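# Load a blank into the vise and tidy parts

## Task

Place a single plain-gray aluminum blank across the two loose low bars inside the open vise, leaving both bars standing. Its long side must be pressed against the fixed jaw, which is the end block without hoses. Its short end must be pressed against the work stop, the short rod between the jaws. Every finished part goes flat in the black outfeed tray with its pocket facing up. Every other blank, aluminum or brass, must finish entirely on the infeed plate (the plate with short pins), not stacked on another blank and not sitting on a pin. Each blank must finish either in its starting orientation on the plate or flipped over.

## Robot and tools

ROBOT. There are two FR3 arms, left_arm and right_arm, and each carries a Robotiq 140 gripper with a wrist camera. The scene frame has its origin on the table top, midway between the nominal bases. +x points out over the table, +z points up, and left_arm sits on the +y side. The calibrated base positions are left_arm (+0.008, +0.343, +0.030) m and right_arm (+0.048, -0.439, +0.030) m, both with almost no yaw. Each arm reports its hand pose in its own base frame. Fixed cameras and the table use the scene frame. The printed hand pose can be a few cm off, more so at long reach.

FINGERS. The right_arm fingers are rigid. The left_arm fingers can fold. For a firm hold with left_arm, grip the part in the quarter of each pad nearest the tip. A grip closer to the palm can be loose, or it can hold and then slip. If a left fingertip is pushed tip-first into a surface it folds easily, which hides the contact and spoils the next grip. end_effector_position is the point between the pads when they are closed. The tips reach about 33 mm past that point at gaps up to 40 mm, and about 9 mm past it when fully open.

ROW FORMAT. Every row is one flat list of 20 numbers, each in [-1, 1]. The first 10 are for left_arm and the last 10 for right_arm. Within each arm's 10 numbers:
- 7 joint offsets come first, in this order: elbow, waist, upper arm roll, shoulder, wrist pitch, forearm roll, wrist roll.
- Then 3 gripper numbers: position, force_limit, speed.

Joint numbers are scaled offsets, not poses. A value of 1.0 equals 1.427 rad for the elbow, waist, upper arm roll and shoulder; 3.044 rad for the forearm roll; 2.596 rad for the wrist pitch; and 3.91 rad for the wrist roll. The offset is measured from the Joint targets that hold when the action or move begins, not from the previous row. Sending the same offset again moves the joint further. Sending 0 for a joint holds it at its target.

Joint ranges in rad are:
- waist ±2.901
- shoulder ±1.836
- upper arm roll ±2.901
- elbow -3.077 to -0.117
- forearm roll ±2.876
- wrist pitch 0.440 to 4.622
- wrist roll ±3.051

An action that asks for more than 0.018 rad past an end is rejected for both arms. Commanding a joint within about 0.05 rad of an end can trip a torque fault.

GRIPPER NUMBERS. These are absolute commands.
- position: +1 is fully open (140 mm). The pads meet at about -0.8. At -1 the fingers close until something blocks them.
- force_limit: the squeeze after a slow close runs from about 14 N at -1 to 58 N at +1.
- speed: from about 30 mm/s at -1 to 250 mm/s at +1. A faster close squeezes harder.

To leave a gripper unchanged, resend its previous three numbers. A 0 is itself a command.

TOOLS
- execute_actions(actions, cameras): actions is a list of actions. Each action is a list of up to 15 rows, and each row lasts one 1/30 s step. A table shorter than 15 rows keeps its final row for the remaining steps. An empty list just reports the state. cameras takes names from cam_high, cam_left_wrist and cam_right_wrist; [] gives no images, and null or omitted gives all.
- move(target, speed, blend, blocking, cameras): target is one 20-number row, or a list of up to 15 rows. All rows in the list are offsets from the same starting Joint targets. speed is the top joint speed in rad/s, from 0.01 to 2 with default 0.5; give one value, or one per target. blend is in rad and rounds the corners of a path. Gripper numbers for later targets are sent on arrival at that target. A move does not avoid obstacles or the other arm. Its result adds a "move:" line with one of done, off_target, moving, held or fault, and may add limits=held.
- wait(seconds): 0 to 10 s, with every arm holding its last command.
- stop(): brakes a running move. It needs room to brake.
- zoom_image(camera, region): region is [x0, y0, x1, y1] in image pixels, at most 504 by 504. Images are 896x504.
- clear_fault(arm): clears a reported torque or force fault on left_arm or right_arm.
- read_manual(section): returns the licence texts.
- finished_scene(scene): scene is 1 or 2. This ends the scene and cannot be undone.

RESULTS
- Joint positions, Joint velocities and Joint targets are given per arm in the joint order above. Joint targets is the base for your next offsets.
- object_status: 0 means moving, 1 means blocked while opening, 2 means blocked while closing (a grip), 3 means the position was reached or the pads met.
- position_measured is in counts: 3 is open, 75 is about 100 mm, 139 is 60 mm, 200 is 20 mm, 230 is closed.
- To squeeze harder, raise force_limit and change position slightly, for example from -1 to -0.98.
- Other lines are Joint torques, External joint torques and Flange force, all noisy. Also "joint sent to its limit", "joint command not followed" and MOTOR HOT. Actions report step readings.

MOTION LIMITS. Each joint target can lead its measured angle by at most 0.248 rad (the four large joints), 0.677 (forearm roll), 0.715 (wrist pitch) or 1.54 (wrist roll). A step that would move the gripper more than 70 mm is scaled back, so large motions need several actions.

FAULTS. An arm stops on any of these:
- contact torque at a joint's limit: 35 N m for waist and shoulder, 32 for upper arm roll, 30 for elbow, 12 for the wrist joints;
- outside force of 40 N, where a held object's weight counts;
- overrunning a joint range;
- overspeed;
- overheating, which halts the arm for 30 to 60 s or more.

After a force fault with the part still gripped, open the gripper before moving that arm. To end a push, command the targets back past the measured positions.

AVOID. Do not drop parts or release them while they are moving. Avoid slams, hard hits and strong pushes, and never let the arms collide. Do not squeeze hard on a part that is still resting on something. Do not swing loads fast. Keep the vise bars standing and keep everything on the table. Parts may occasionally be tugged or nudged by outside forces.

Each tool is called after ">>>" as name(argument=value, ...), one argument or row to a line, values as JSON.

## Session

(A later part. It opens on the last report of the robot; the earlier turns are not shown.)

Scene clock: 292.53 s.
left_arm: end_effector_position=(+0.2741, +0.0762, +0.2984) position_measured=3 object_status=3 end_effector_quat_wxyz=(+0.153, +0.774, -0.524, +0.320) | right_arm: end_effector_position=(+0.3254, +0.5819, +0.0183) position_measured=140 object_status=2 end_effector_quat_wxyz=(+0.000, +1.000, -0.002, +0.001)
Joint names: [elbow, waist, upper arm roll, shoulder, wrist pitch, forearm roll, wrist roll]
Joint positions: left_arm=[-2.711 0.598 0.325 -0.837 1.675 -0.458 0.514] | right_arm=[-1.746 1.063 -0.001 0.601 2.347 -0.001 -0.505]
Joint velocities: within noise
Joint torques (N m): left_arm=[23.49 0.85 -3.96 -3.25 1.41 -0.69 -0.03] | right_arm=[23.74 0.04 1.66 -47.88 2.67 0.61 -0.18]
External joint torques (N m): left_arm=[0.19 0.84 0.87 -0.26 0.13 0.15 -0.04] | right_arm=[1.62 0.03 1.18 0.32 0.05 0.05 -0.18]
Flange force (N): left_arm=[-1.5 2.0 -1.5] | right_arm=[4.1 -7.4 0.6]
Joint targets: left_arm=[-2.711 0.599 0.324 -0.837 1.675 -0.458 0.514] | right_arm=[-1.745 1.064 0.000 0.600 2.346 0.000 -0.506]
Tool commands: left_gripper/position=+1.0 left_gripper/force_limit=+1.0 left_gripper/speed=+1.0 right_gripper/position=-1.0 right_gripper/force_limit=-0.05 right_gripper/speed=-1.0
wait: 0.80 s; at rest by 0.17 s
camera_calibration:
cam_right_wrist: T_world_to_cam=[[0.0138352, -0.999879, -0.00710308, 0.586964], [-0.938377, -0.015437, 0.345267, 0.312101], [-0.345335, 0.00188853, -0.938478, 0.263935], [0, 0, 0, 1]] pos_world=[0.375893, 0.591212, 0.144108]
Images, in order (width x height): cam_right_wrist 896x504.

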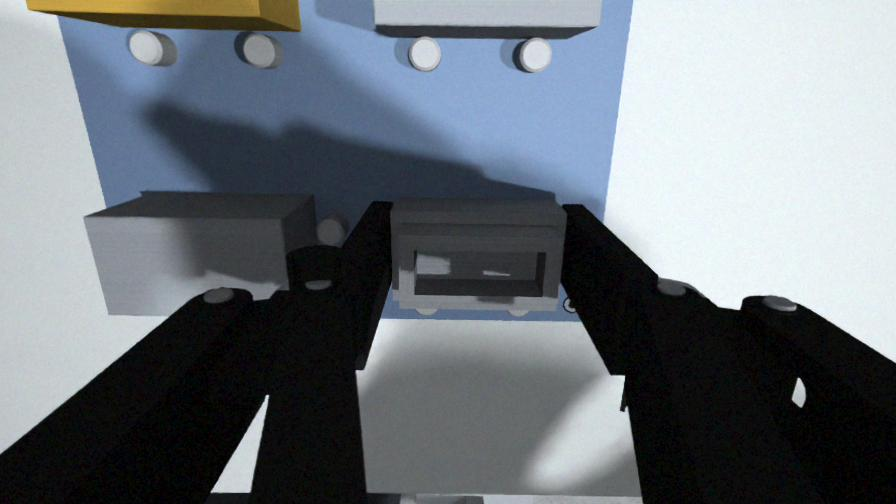

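>>> move(
  target=[
    [0,0,0,0,0,0,0,1,1,1,0.0261,0,0,-0.0940,-0.0664,0,0,-1,-0.05,-1],
    [0,0,0,0,0,0,0,1,1,1,0.5809,-0.1567,0,0.2537,-0.1802,0,-0.0574,-1,-0.05,-1],
  ],
  speed=[0.4, 0.7],
  blend=[0.03, 0],
  cameras=["cam_high", "cam_right_wrist"],
)

Scene clock: 310.43 s.
left_arm: end_effector_position=(+0.2741, +0.0762, +0.2984) position_measured=3 object_status=3 end_effector_quat_wxyz=(+0.153, +0.774, -0.524, +0.320) | right_arm: end_effector_position=(+0.5252, +0.5837, +0.0882) position_measured=140 object_status=2 end_effector_quat_wxyz=(+0.001, +1.000, -0.003, +0.000)
Joint names: [elbow, waist, upper arm roll, shoulder, wrist pitch, forearm roll, wrist roll]
Joint positions: left_arm=[-2.711 0.598 0.325 -0.837 1.675 -0.458 0.514] | right_arm=[-0.918 0.839 -0.001 0.963 1.881 -0.001 -0.726]
Joint velocities: left_arm=[within noise] | right_arm=[0 -0.001 0 0 0 0 -0.005]
Joint torques (N m): left_arm=[23.43 0.85 -3.93 -3.19 1.39 -0.67 -0.04] | right_arm=[27.4 0.1 1.53 -58.06 2.5 0.75 -0.25]
External joint torques (N m): left_arm=[0.2 0.89 0.96 -0.26 0.12 0.17 -0.05] | right_arm=[2.53 0.09 0.78 -0.21 -0.13 0 -0.25]
Flange force (N): left_arm=[-1.7 2.1 -1.7] | right_arm=[0.0 0.0 0.0]
Joint targets: left_arm=[-2.711 0.599 0.324 -0.837 1.675 -0.458 0.514] | right_arm=[-0.916 0.841 0.000 0.962 1.878 0.000 -0.731]
move: done
camera_calibration:
cam_right_wrist: T_world_to_cam=[[0.0111154, -0.999919, -0.00616871, 0.587847], [-0.93824, -0.0125628, 0.345756, 0.47375], [-0.345806, 0.00194452, -0.938304, 0.398777], [0, 0, 0, 1]] pos_world=[0.575857, 0.592976, 0.213999]
Images, in order (width x height): cam_high 896x504, cam_right_wrist 896x504.

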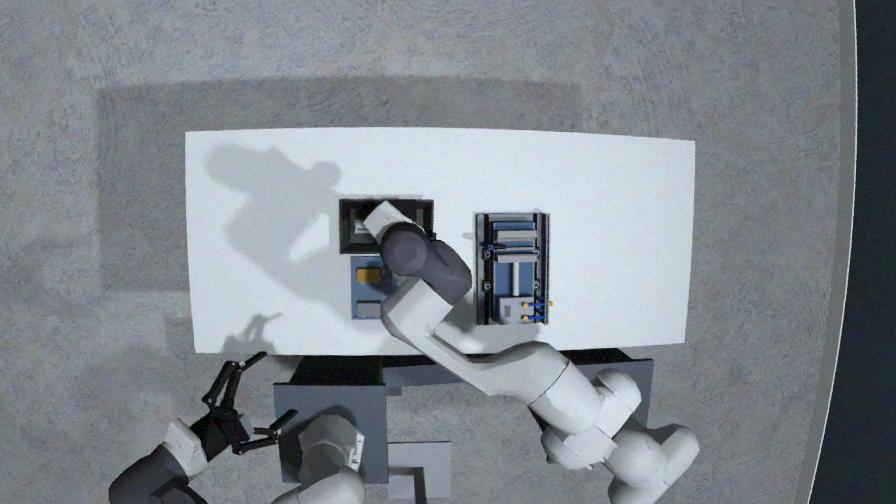

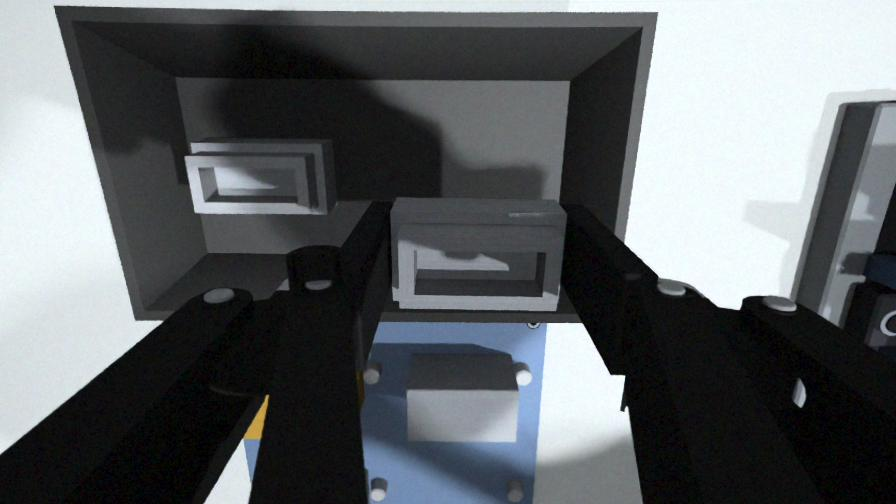

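>>> move(
  target=[
    [0,0,0,0,0,0,0,1,1,1,-0.0048,0.0069,0,0.0582,0.0347,0,0.0028,-1,-0.05,-1],
    [0,0,0,0,0,0,0,1,1,1,-0.0064,0.0069,0,0.0776,0.0462,0,0.0028,-1,-0.05,-1],
    [0,0,0,0,0,0,0,1,1,1,-0.0064,0.0069,0,0.0776,0.0462,0,0.0028,0.15,-1,-1],
    [0,0,0,0,0,0,0,1,1,1,0,0.0069,0,-0.01,0.0,0,0.0028,0.15,-1,-1],
  ],
  speed=[0.2, 0.04, 0.2, 0.25],
  cameras=["cam_high", "cam_right_wrist"],
)

Scene clock: 333.13 s.
left_arm: end_effector_position=(+0.2741, +0.0762, +0.2984) position_measured=3 object_status=3 end_effector_quat_wxyz=(+0.153, +0.774, -0.524, +0.320) | right_arm: end_effector_position=(+0.5231, +0.5933, +0.1031) position_measured=110 object_status=3 end_effector_quat_wxyz=(-0.008, +1.000, +0.000, +0.008)
Joint names: [elbow, waist, upper arm roll, shoulder, wrist pitch, forearm roll, wrist roll]
Joint positions: left_arm=[-2.711 0.598 0.325 -0.837 1.675 -0.458 0.514] | right_arm=[-0.914 0.849 -0.001 0.947 1.883 -0.001 -0.722]
Joint velocities: left_arm=[within noise] | right_arm=[0.001 0.001 0 -0.001 -0.003 0 0]
Joint torques (N m): left_arm=[23.48 0.86 -3.97 -3.29 1.4 -0.68 -0.07] | right_arm=[26.17 -0.1 1.54 -56.72 2.38 0.77 0.09]
External joint torques (N m): left_arm=[0.22 0.83 0.85 -0.39 0.11 0.15 -0.08] | right_arm=[1.06 -0.1 0.82 1.3 -0.33 0.01 0.09]
Flange force (N): left_arm=[-1.2 2.4 -1.6] | right_arm=[0.0 0.0 0.0]
Joint targets: left_arm=[-2.711 0.599 0.324 -0.837 1.675 -0.458 0.514] | right_arm=[-0.916 0.850 0.000 0.948 1.878 0.000 -0.720]
move: done; target 3's new numbers were sent with right_arm's shoulder 0.015 rad from that target
camera_calibration:
cam_right_wrist: T_world_to_cam=[[0.0181328, -0.999589, -0.0221934, 0.595331], [-0.942991, -0.0244755, 0.331918, 0.477686], [-0.332325, 0.0149096, -0.943047, 0.397722], [0, 0, 0, 1]] pos_world=[0.571832, 0.600848, 0.22973]
Images, in order (width x height): cam_high 896x504, cam_right_wrist 896x504.

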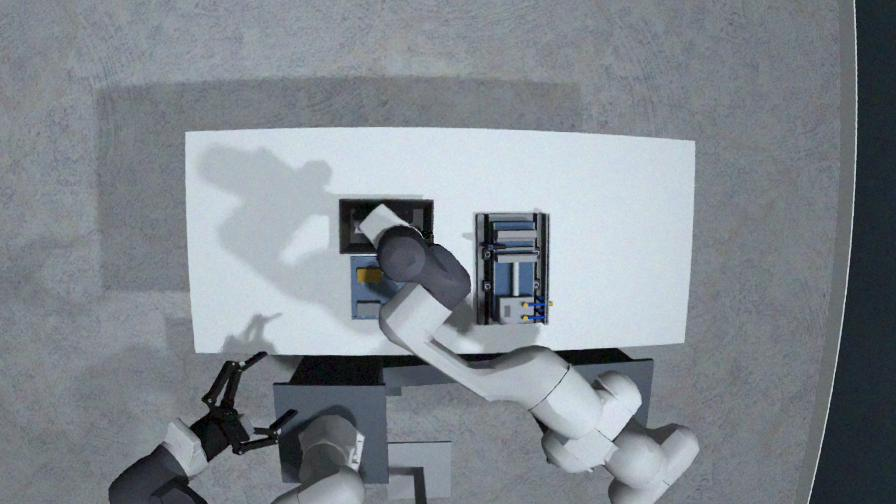

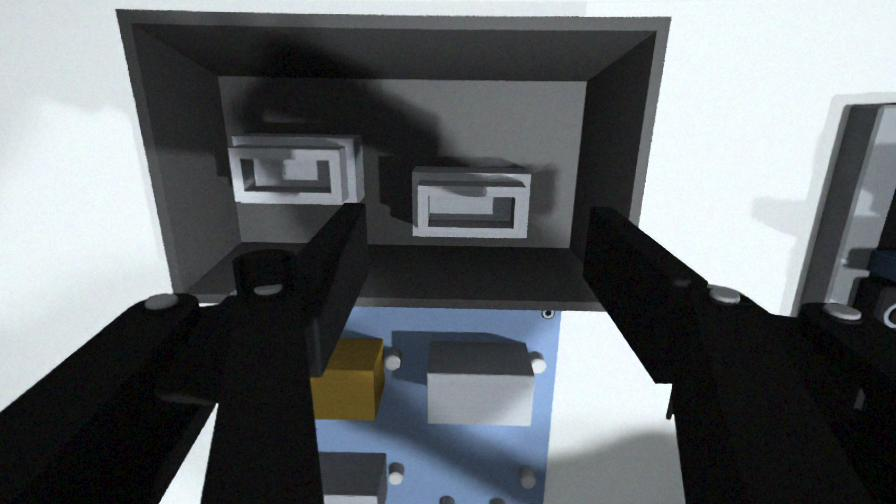

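>>> move(
  target=[0,0,0,0,0,0,0,1,1,1,-0.4069,0.0798,0,-0.2187,0.0980,0,0.0289,0.15,-1,-1],
  speed=0.7,
  cameras=["cam_right_wrist"],
)

Scene clock: 376.63 s.
left_arm: end_effector_position=(+0.2741, +0.0762, +0.2984) position_measured=3 object_status=3 end_effector_quat_wxyz=(+0.153, +0.774, -0.524, +0.320) | right_arm: end_effector_position=(+0.4043, +0.5836, +0.0843) position_measured=110 object_status=3 end_effector_quat_wxyz=(+0.002, +1.000, +0.003, -0.001)
Joint names: [elbow, waist, upper arm roll, shoulder, wrist pitch, forearm roll, wrist roll]
Joint positions: left_arm=[-2.711 0.598 0.325 -0.837 1.675 -0.458 0.514] | right_arm=[-1.495 0.964 0.001 0.638 2.128 -0.001 -0.612]
Joint velocities: left_arm=[within noise] | right_arm=[0 0 0.001 0 0.001 0 0.005]
Joint torques (N m): left_arm=[23.46 0.86 -3.93 -3.19 1.39 -0.67 -0.01] | right_arm=[25.1 -0.19 1.45 -50.91 2.87 0.69 0.03]
External joint torques (N m): left_arm=[0.21 0.84 0.88 -0.25 0.11 0.16 -0.02] | right_arm=[1.17 -0.25 0.86 0 0.26 0.03 0.03]
Flange force (N): left_arm=[-1.6 2.0 -1.6] | right_arm=[3.5 -4.9 -0.3]
Joint targets: left_arm=[-2.711 0.599 0.324 -0.837 1.675 -0.458 0.514] | right_arm=[-1.496 0.964 0.000 0.636 2.132 0.000 -0.607]
move: done
camera_calibration:
cam_right_wrist: T_world_to_cam=[[0.0235786, -0.999715, -0.00372418, 0.583623], [-0.936853, -0.0233958, 0.34894, 0.367102], [-0.348927, -0.00473849, -0.937138, 0.358368], [0, 0, 0, 1]] pos_world=[0.455204, 0.593744, 0.209918]
Images, in order (width x height): cam_right_wrist 896x504.

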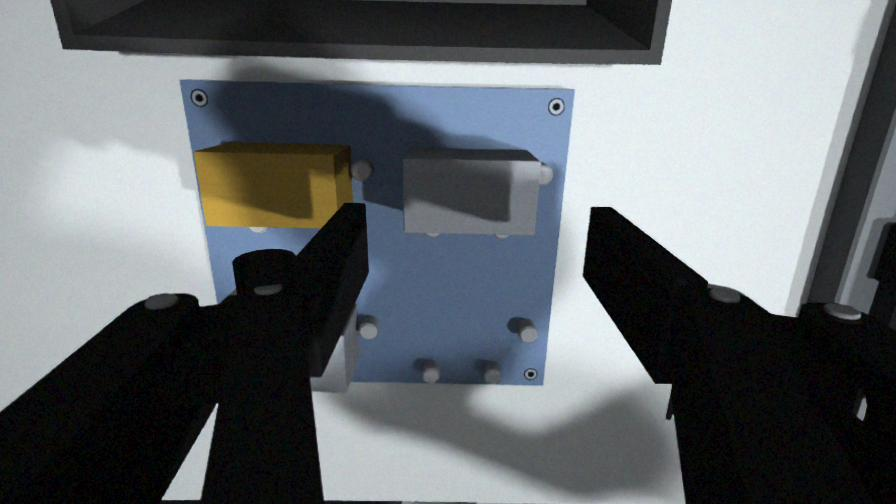

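>>> move(
  target=[
    [0,0,0,0,0,0,0,1,1,1,-0.0069,-0.0034,0,0.0636,0.0387,0,-0.0012,0.15,-1,-1],
    [0,0,0,0,0,0,0,1,1,1,-0.0069,-0.0034,0,0.0636,0.0387,0,-0.0012,-1,-0.05,-1],
    [0,0,0,0,0,0,0,1,1,1,0,0,0,0,0,0,0,-1,-0.05,-1],
    [0,0,0,0,0,0,0,1,1,1,-0.3989,-0.2989,0,-0.3552,0.0240,0,-0.1091,-1,-0.05,-1],
  ],
  speed=[0.2, 0.2, 0.3, 0.7],
  blend=[0, 0, 0.03, 0],
  cameras=["cam_right_wrist", "cam_high"],
)

Scene clock: 393.03 s.
left_arm: end_effector_position=(+0.2741, +0.0762, +0.2984) position_measured=3 object_status=3 end_effector_quat_wxyz=(+0.153, +0.774, -0.524, +0.320) | right_arm: end_effector_position=(+0.4883, +0.2902, +0.1575) position_measured=140 object_status=2 end_effector_quat_wxyz=(+0.003, +1.000, -0.003, -0.004)
Joint names: [elbow, waist, upper arm roll, shoulder, wrist pitch, forearm roll, wrist roll]
Joint positions: left_arm=[-2.711 0.598 0.325 -0.837 1.675 -0.458 0.514] | right_arm=[-2.065 0.538 -0.001 0.133 2.189 -0.001 -1.028]
Joint velocities: left_arm=[within noise] | right_arm=[0.002 -0.001 0.001 -0.001 0 0 -0.007]
Joint torques (N m): left_arm=[23.48 0.84 -3.97 -3.22 1.4 -0.68 -0.02] | right_arm=[25.51 -0.31 1.19 -36.97 2.99 0.68 -0.13]
External joint torques (N m): left_arm=[0.23 0.87 0.88 -0.29 0.12 0.16 -0.03] | right_arm=[2.02 -0.27 1.11 -1.06 0.37 0.02 -0.13]
Flange force (N): left_arm=[-1.5 2.1 -1.7] | right_arm=[3.5 -2.5 -2.7]
Joint targets: left_arm=[-2.711 0.599 0.324 -0.837 1.675 -0.458 0.514] | right_arm=[-2.065 0.538 0.000 0.129 2.194 0.000 -1.033]
move: done
camera_calibration:
cam_right_wrist: T_world_to_cam=[[0.0119155, -0.999927, -0.00223739, 0.29421], [-0.935421, -0.0119374, 0.353334, 0.408729], [-0.353335, -0.00211725, -0.935494, 0.45602], [0, 0, 0, 1]] pos_world=[0.539956, 0.300033, 0.282844]
Images, in order (width x height): cam_high 896x504, cam_right_wrist 896x504.

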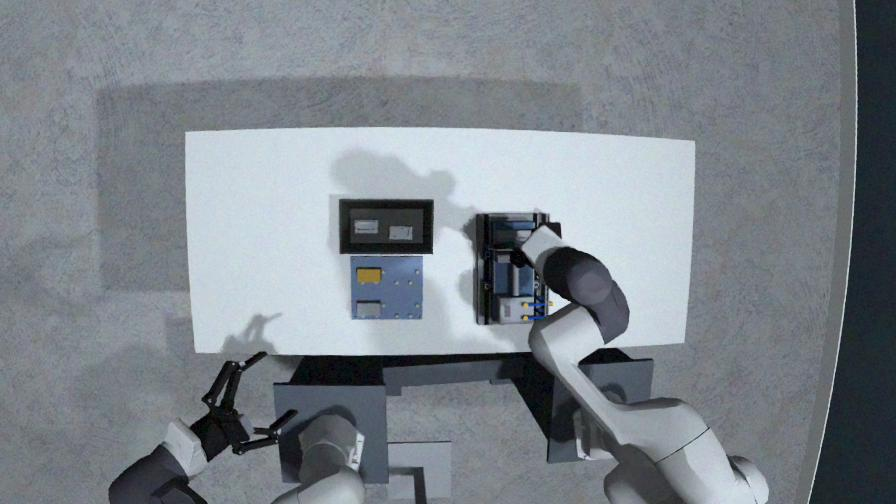

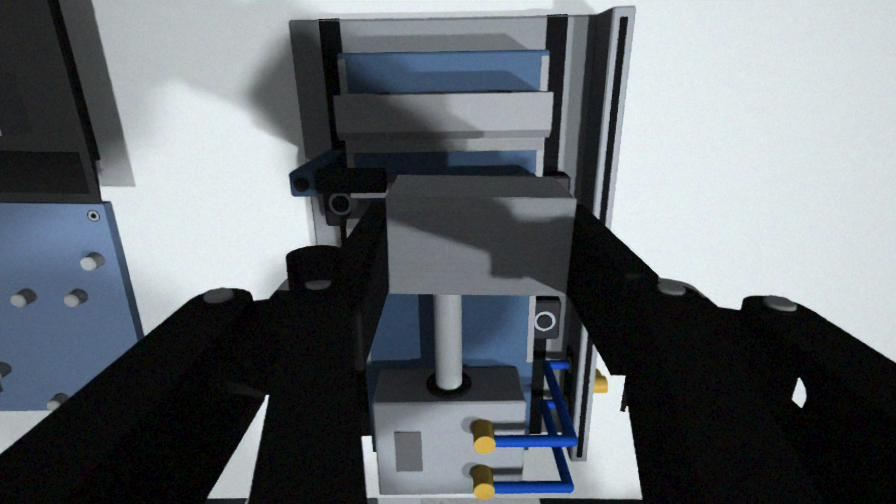

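>>> move(
  target=[0,0,0,0,0,0,0,1,1,1,-0.0283,-0.0067,0,0.0594,0.0482,0,-0.0024,-1,-0.05,-1],
  speed=0.25,
  cameras=["cam_right_wrist"],
)

Scene clock: 420.93 s.
left_arm: end_effector_position=(+0.2741, +0.0762, +0.2984) position_measured=3 object_status=3 end_effector_quat_wxyz=(+0.153, +0.774, -0.524, +0.320) | right_arm: end_effector_position=(+0.4936, +0.2876, +0.1040) position_measured=140 object_status=2 end_effector_quat_wxyz=(+0.002, +1.000, -0.002, -0.003)
Joint names: [elbow, waist, upper arm roll, shoulder, wrist pitch, forearm roll, wrist roll]
Joint positions: left_arm=[-2.711 0.598 0.325 -0.837 1.675 -0.458 0.514] | right_arm=[-2.105 0.529 -0.001 0.215 2.314 -0.001 -1.039]
Joint velocities: left_arm=[within noise] | right_arm=[0 0 0.001 0.001 0.004 0 -0.002]
Joint torques (N m): left_arm=[23.47 0.82 -3.91 -3.18 1.41 -0.67 -0.05] | right_arm=[24.58 -0.3 1.12 -37.54 3.05 0.62 -0.17]
External joint torques (N m): left_arm=[0.21 0.82 0.92 -0.19 0.13 0.17 -0.06] | right_arm=[2.08 -0.47 0.77 0.02 0.4 0.02 -0.17]
Flange force (N): left_arm=[-1.7 1.7 -1.7] | right_arm=[6.6 -3.5 -0.6]
Joint targets: left_arm=[-2.711 0.599 0.324 -0.837 1.675 -0.458 0.514] | right_arm=[-2.106 0.528 0.000 0.214 2.320 0.000 -1.043]
move: done
camera_calibration:
cam_right_wrist: T_world_to_cam=[[0.0142351, -0.999893, -0.00347398, 0.29037], [-0.936144, -0.0145482, 0.351315, 0.433767], [-0.351328, -0.00174887, -0.936251, 0.40684], [0, 0, 0, 1]] pos_world=[0.544869, 0.297361, 0.229524]
Images, in order (width x height): cam_right_wrist 896x504.

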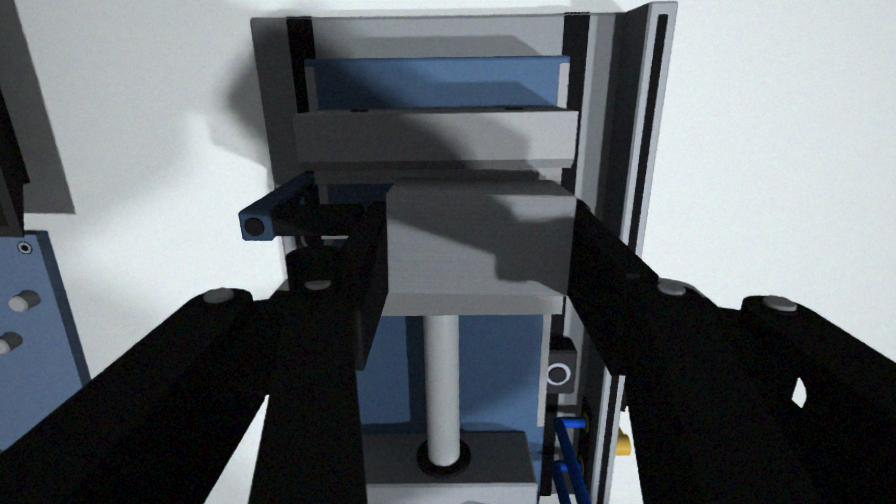

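>>> move(
  target=[
    [0,0,0,0,0,0,0,1,1,1,-0.0103,0.0039,0,-0.0077,0.0014,0,0.0015,-1,-0.05,-1],
    [0,0,0,0,0,0,0,1,1,1,-0.0224,0.0039,0,0.0262,0.0267,0,0.0015,-1,-0.05,-1],
  ],
  speed=0.2,
  cameras=["cam_right_wrist"],
)

Scene clock: 444.03 s.
left_arm: end_effector_position=(+0.2741, +0.0762, +0.2984) position_measured=3 object_status=3 end_effector_quat_wxyz=(+0.153, +0.774, -0.524, +0.320) | right_arm: end_effector_position=(+0.4966, +0.2905, +0.0898) position_measured=140 object_status=2 end_effector_quat_wxyz=(-0.004, +1.000, +0.000, +0.007)
Joint names: [elbow, waist, upper arm roll, shoulder, wrist pitch, forearm roll, wrist roll]
Joint positions: left_arm=[-2.711 0.598 0.325 -0.837 1.675 -0.458 0.514] | right_arm=[-2.128 0.531 -0.001 0.233 2.377 -0.001 -1.04]
Joint velocities: left_arm=[within noise] | right_arm=[-0.001 0 0 0 0.003 0 0.001]
Joint torques (N m): left_arm=[23.47 0.9 -3.93 -3.2 1.39 -0.68 -0.01] | right_arm=[18.04 1.55 2.7 -26.35 3.78 1.09 0.08]
External joint torques (N m): left_arm=[0.28 0.89 0.9 -0.31 0.12 0.15 -0.02] | right_arm=[-4.08 1.44 2.39 11.42 1.08 0.51 0.08]
Flange force (N): left_arm=[-1.5 2.1 -1.8] | right_arm=[9.0 -8.9 24.2]
Joint targets: left_arm=[-2.711 0.599 0.324 -0.837 1.675 -0.458 0.514] | right_arm=[-2.138 0.534 0.000 0.252 2.389 0.000 -1.037]
move: off_target (right_arm); right_arm: the shoulder is farthest, 0.019 rad from its target
camera_calibration:
cam_right_wrist: T_world_to_cam=[[0.0166081, -0.999753, -0.0147796, 0.292938], [-0.942946, -0.020577, 0.332309, 0.448513], [-0.332531, 0.00841733, -0.943055, 0.382922], [0, 0, 0, 1]] pos_world=[0.545392, 0.298872, 0.216401]
Images, in order (width x height): cam_right_wrist 896x504.

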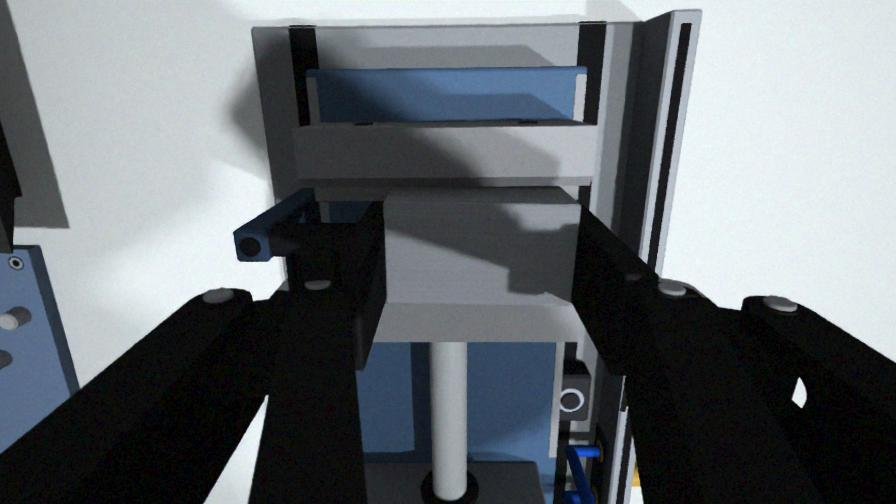

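>>> move(
  target=[
    [0,0,0,0,0,0,0,1,1,1,0.0336,-0.0063,0,0.0045,-0.0160,0,-0.0023,-1,-0.05,-1],
    [0,0,0,0,0,0,0,1,1,1,0.0336,-0.0063,0,0.0045,-0.0160,0,-0.0023,0.13,-0.05,-1],
    [0,0,0,0,0,0,0,1,1,1,0.0688,-0.0063,0,-0.0582,-0.0698,0,-0.0023,0.13,-0.05,-1],
  ],
  speed=[0.15,0.3,0.3],
  cameras=["cam_right_wrist"],
)

Scene clock: 470.73 s.
left_arm: end_effector_position=(+0.2741, +0.0762, +0.2984) position_measured=3 object_status=3 end_effector_quat_wxyz=(+0.153, +0.774, -0.524, +0.320) | right_arm: end_effector_position=(+0.5043, +0.2897, +0.1509) position_measured=113 object_status=3 end_effector_quat_wxyz=(-0.001, +1.000, -0.001, +0.003)
Joint names: [elbow, waist, upper arm roll, shoulder, wrist pitch, forearm roll, wrist roll]
Joint positions: left_arm=[-2.711 0.598 0.325 -0.837 1.675 -0.458 0.514] | right_arm=[-2.04 0.523 -0.001 0.168 2.213 -0.001 -1.046]
Joint velocities: left_arm=[within noise] | right_arm=[-0.001 0 0 0.001 -0.004 -0.001 0]
Joint torques (N m): left_arm=[23.45 0.85 -3.97 -3.2 1.38 -0.69 -0.01] | right_arm=[24.95 0.16 1.18 -36.19 2.36 0.69 -0.1]
External joint torques (N m): left_arm=[0.21 0.92 0.92 -0.28 0.12 0.14 -0.02] | right_arm=[1.55 0.1 0.97 0.63 -0.3 0.03 -0.1]
Flange force (N): left_arm=[-1.6 2.2 -1.7] | right_arm=[6.6 -4.5 -1.5]
Joint targets: left_arm=[-2.711 0.599 0.324 -0.837 1.675 -0.458 0.514] | right_arm=[-2.040 0.525 0.000 0.169 2.208 0.000 -1.046]
move: done
camera_calibration:
cam_right_wrist: T_world_to_cam=[[0.0154889, -0.999841, -0.00887036, 0.292635], [-0.939676, -0.0175876, 0.341612, 0.431508], [-0.341714, 0.00304405, -0.939799, 0.448739], [0, 0, 0, 1]] pos_world=[0.554286, 0.298811, 0.276911]
Images, in order (width x height): cam_right_wrist 896x504.

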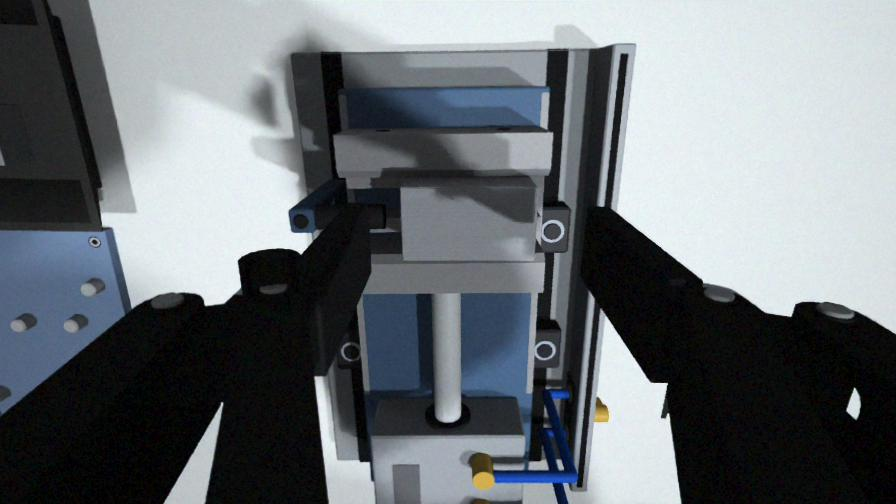

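>>> move(
  target=[
    [0,0,0,0,0,0,0,1,1,1,0,0,0,0,0,0,0,-1,-0.5,0.3],
    [0,0,0,0,0,0,0,1,1,1,-0.0825,-0.0563,0,-0.0313,0.0281,0,-0.0205,-1,-0.5,0.3],
    [0,0,0,0,0,0,0,1,1,1,-0.1032,-0.0563,0,0.0125,0.0636,0,-0.0205,-1,-0.5,0.3],
    [0,0,0,0,0,0,0,1,1,1,-0.0630,-0.0185,0,0.0403,0.0568,0,-0.0068,-1,-0.5,0.3],
    [0,0,0,0,0,0,0,1,1,1,-0.0831,-0.0374,0,0.0264,0.0602,0,-0.0137,-1,-0.5,0.3],
    [0,0,0,0,0,0,0,1,1,1,-0.0825,-0.0563,0,-0.0313,0.0281,0,-0.0205,-1,-0.5,0.3],
  ],
  speed=[0.5,0.4,0.25,0.1,0.3,0.3],
  cameras=["cam_right_wrist"],
)

Scene clock: 494.17 s.
left_arm: end_effector_position=(+0.2741, +0.0762, +0.2984) position_measured=3 object_status=3 end_effector_quat_wxyz=(+0.153, +0.774, -0.524, +0.320) | right_arm: end_effector_position=(+0.5017, +0.2394, +0.1312) position_measured=234 object_status=3 end_effector_quat_wxyz=(+0.000, +1.000, -0.001, +0.003)
Joint names: [elbow, waist, upper arm roll, shoulder, wrist pitch, forearm roll, wrist roll]
Joint positions: left_arm=[-2.711 0.598 0.325 -0.837 1.675 -0.458 0.514] | right_arm=[-2.156 0.446 0 0.123 2.285 -0.003 -1.121]
Joint velocities: left_arm=[within noise] | right_arm=[0.001 0.001 0.002 0 -0.003 -0.001 -0.005]
Joint torques (N m): left_arm=[23.48 0.83 -3.97 -3.22 1.4 -0.68 -0.06] | right_arm=[24.2 -0.79 0.82 -34.37 2.38 1.01 -0.18]
External joint torques (N m): left_arm=[0.21 0.83 0.86 -0.29 0.12 0.16 -0.07] | right_arm=[1.19 -0.65 0.83 0.78 -0.31 0.38 -0.18]
Flange force (N): left_arm=[-1.4 2.1 -1.6] | right_arm=[6.3 -2.5 -0.6]
Joint targets: left_arm=[-2.711 0.599 0.324 -0.837 1.675 -0.458 0.514] | right_arm=[-2.157 0.445 0.000 0.124 2.281 0.000 -1.126]
move: done
camera_calibration:
cam_right_wrist: T_world_to_cam=[[0.0155234, -0.999847, -0.00805124, 0.242041], [-0.940059, -0.0173376, 0.340571, 0.435234], [-0.340659, 0.00228181, -0.940184, 0.429263], [0, 0, 0, 1]] pos_world=[0.55162, 0.24857, 0.257307]
Images, in order (width x height): cam_right_wrist 896x504.

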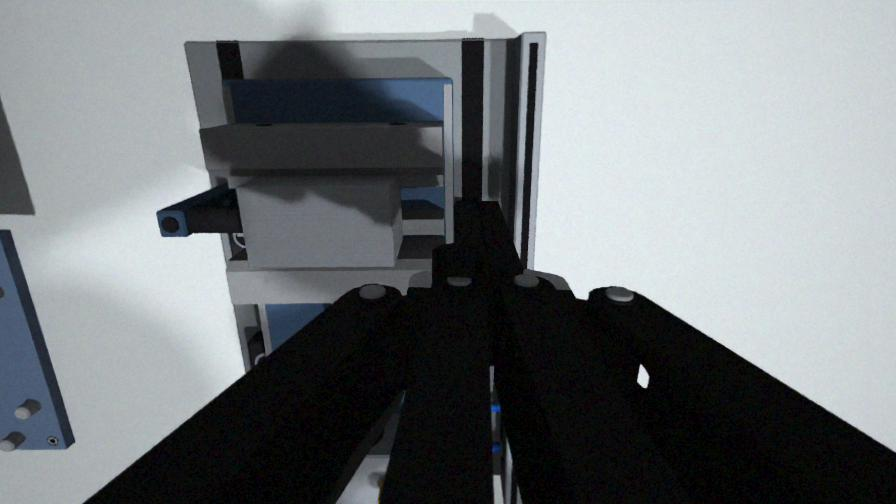

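>>> finished_scene(
  scene=1,
)

The scene is finished: the task was done.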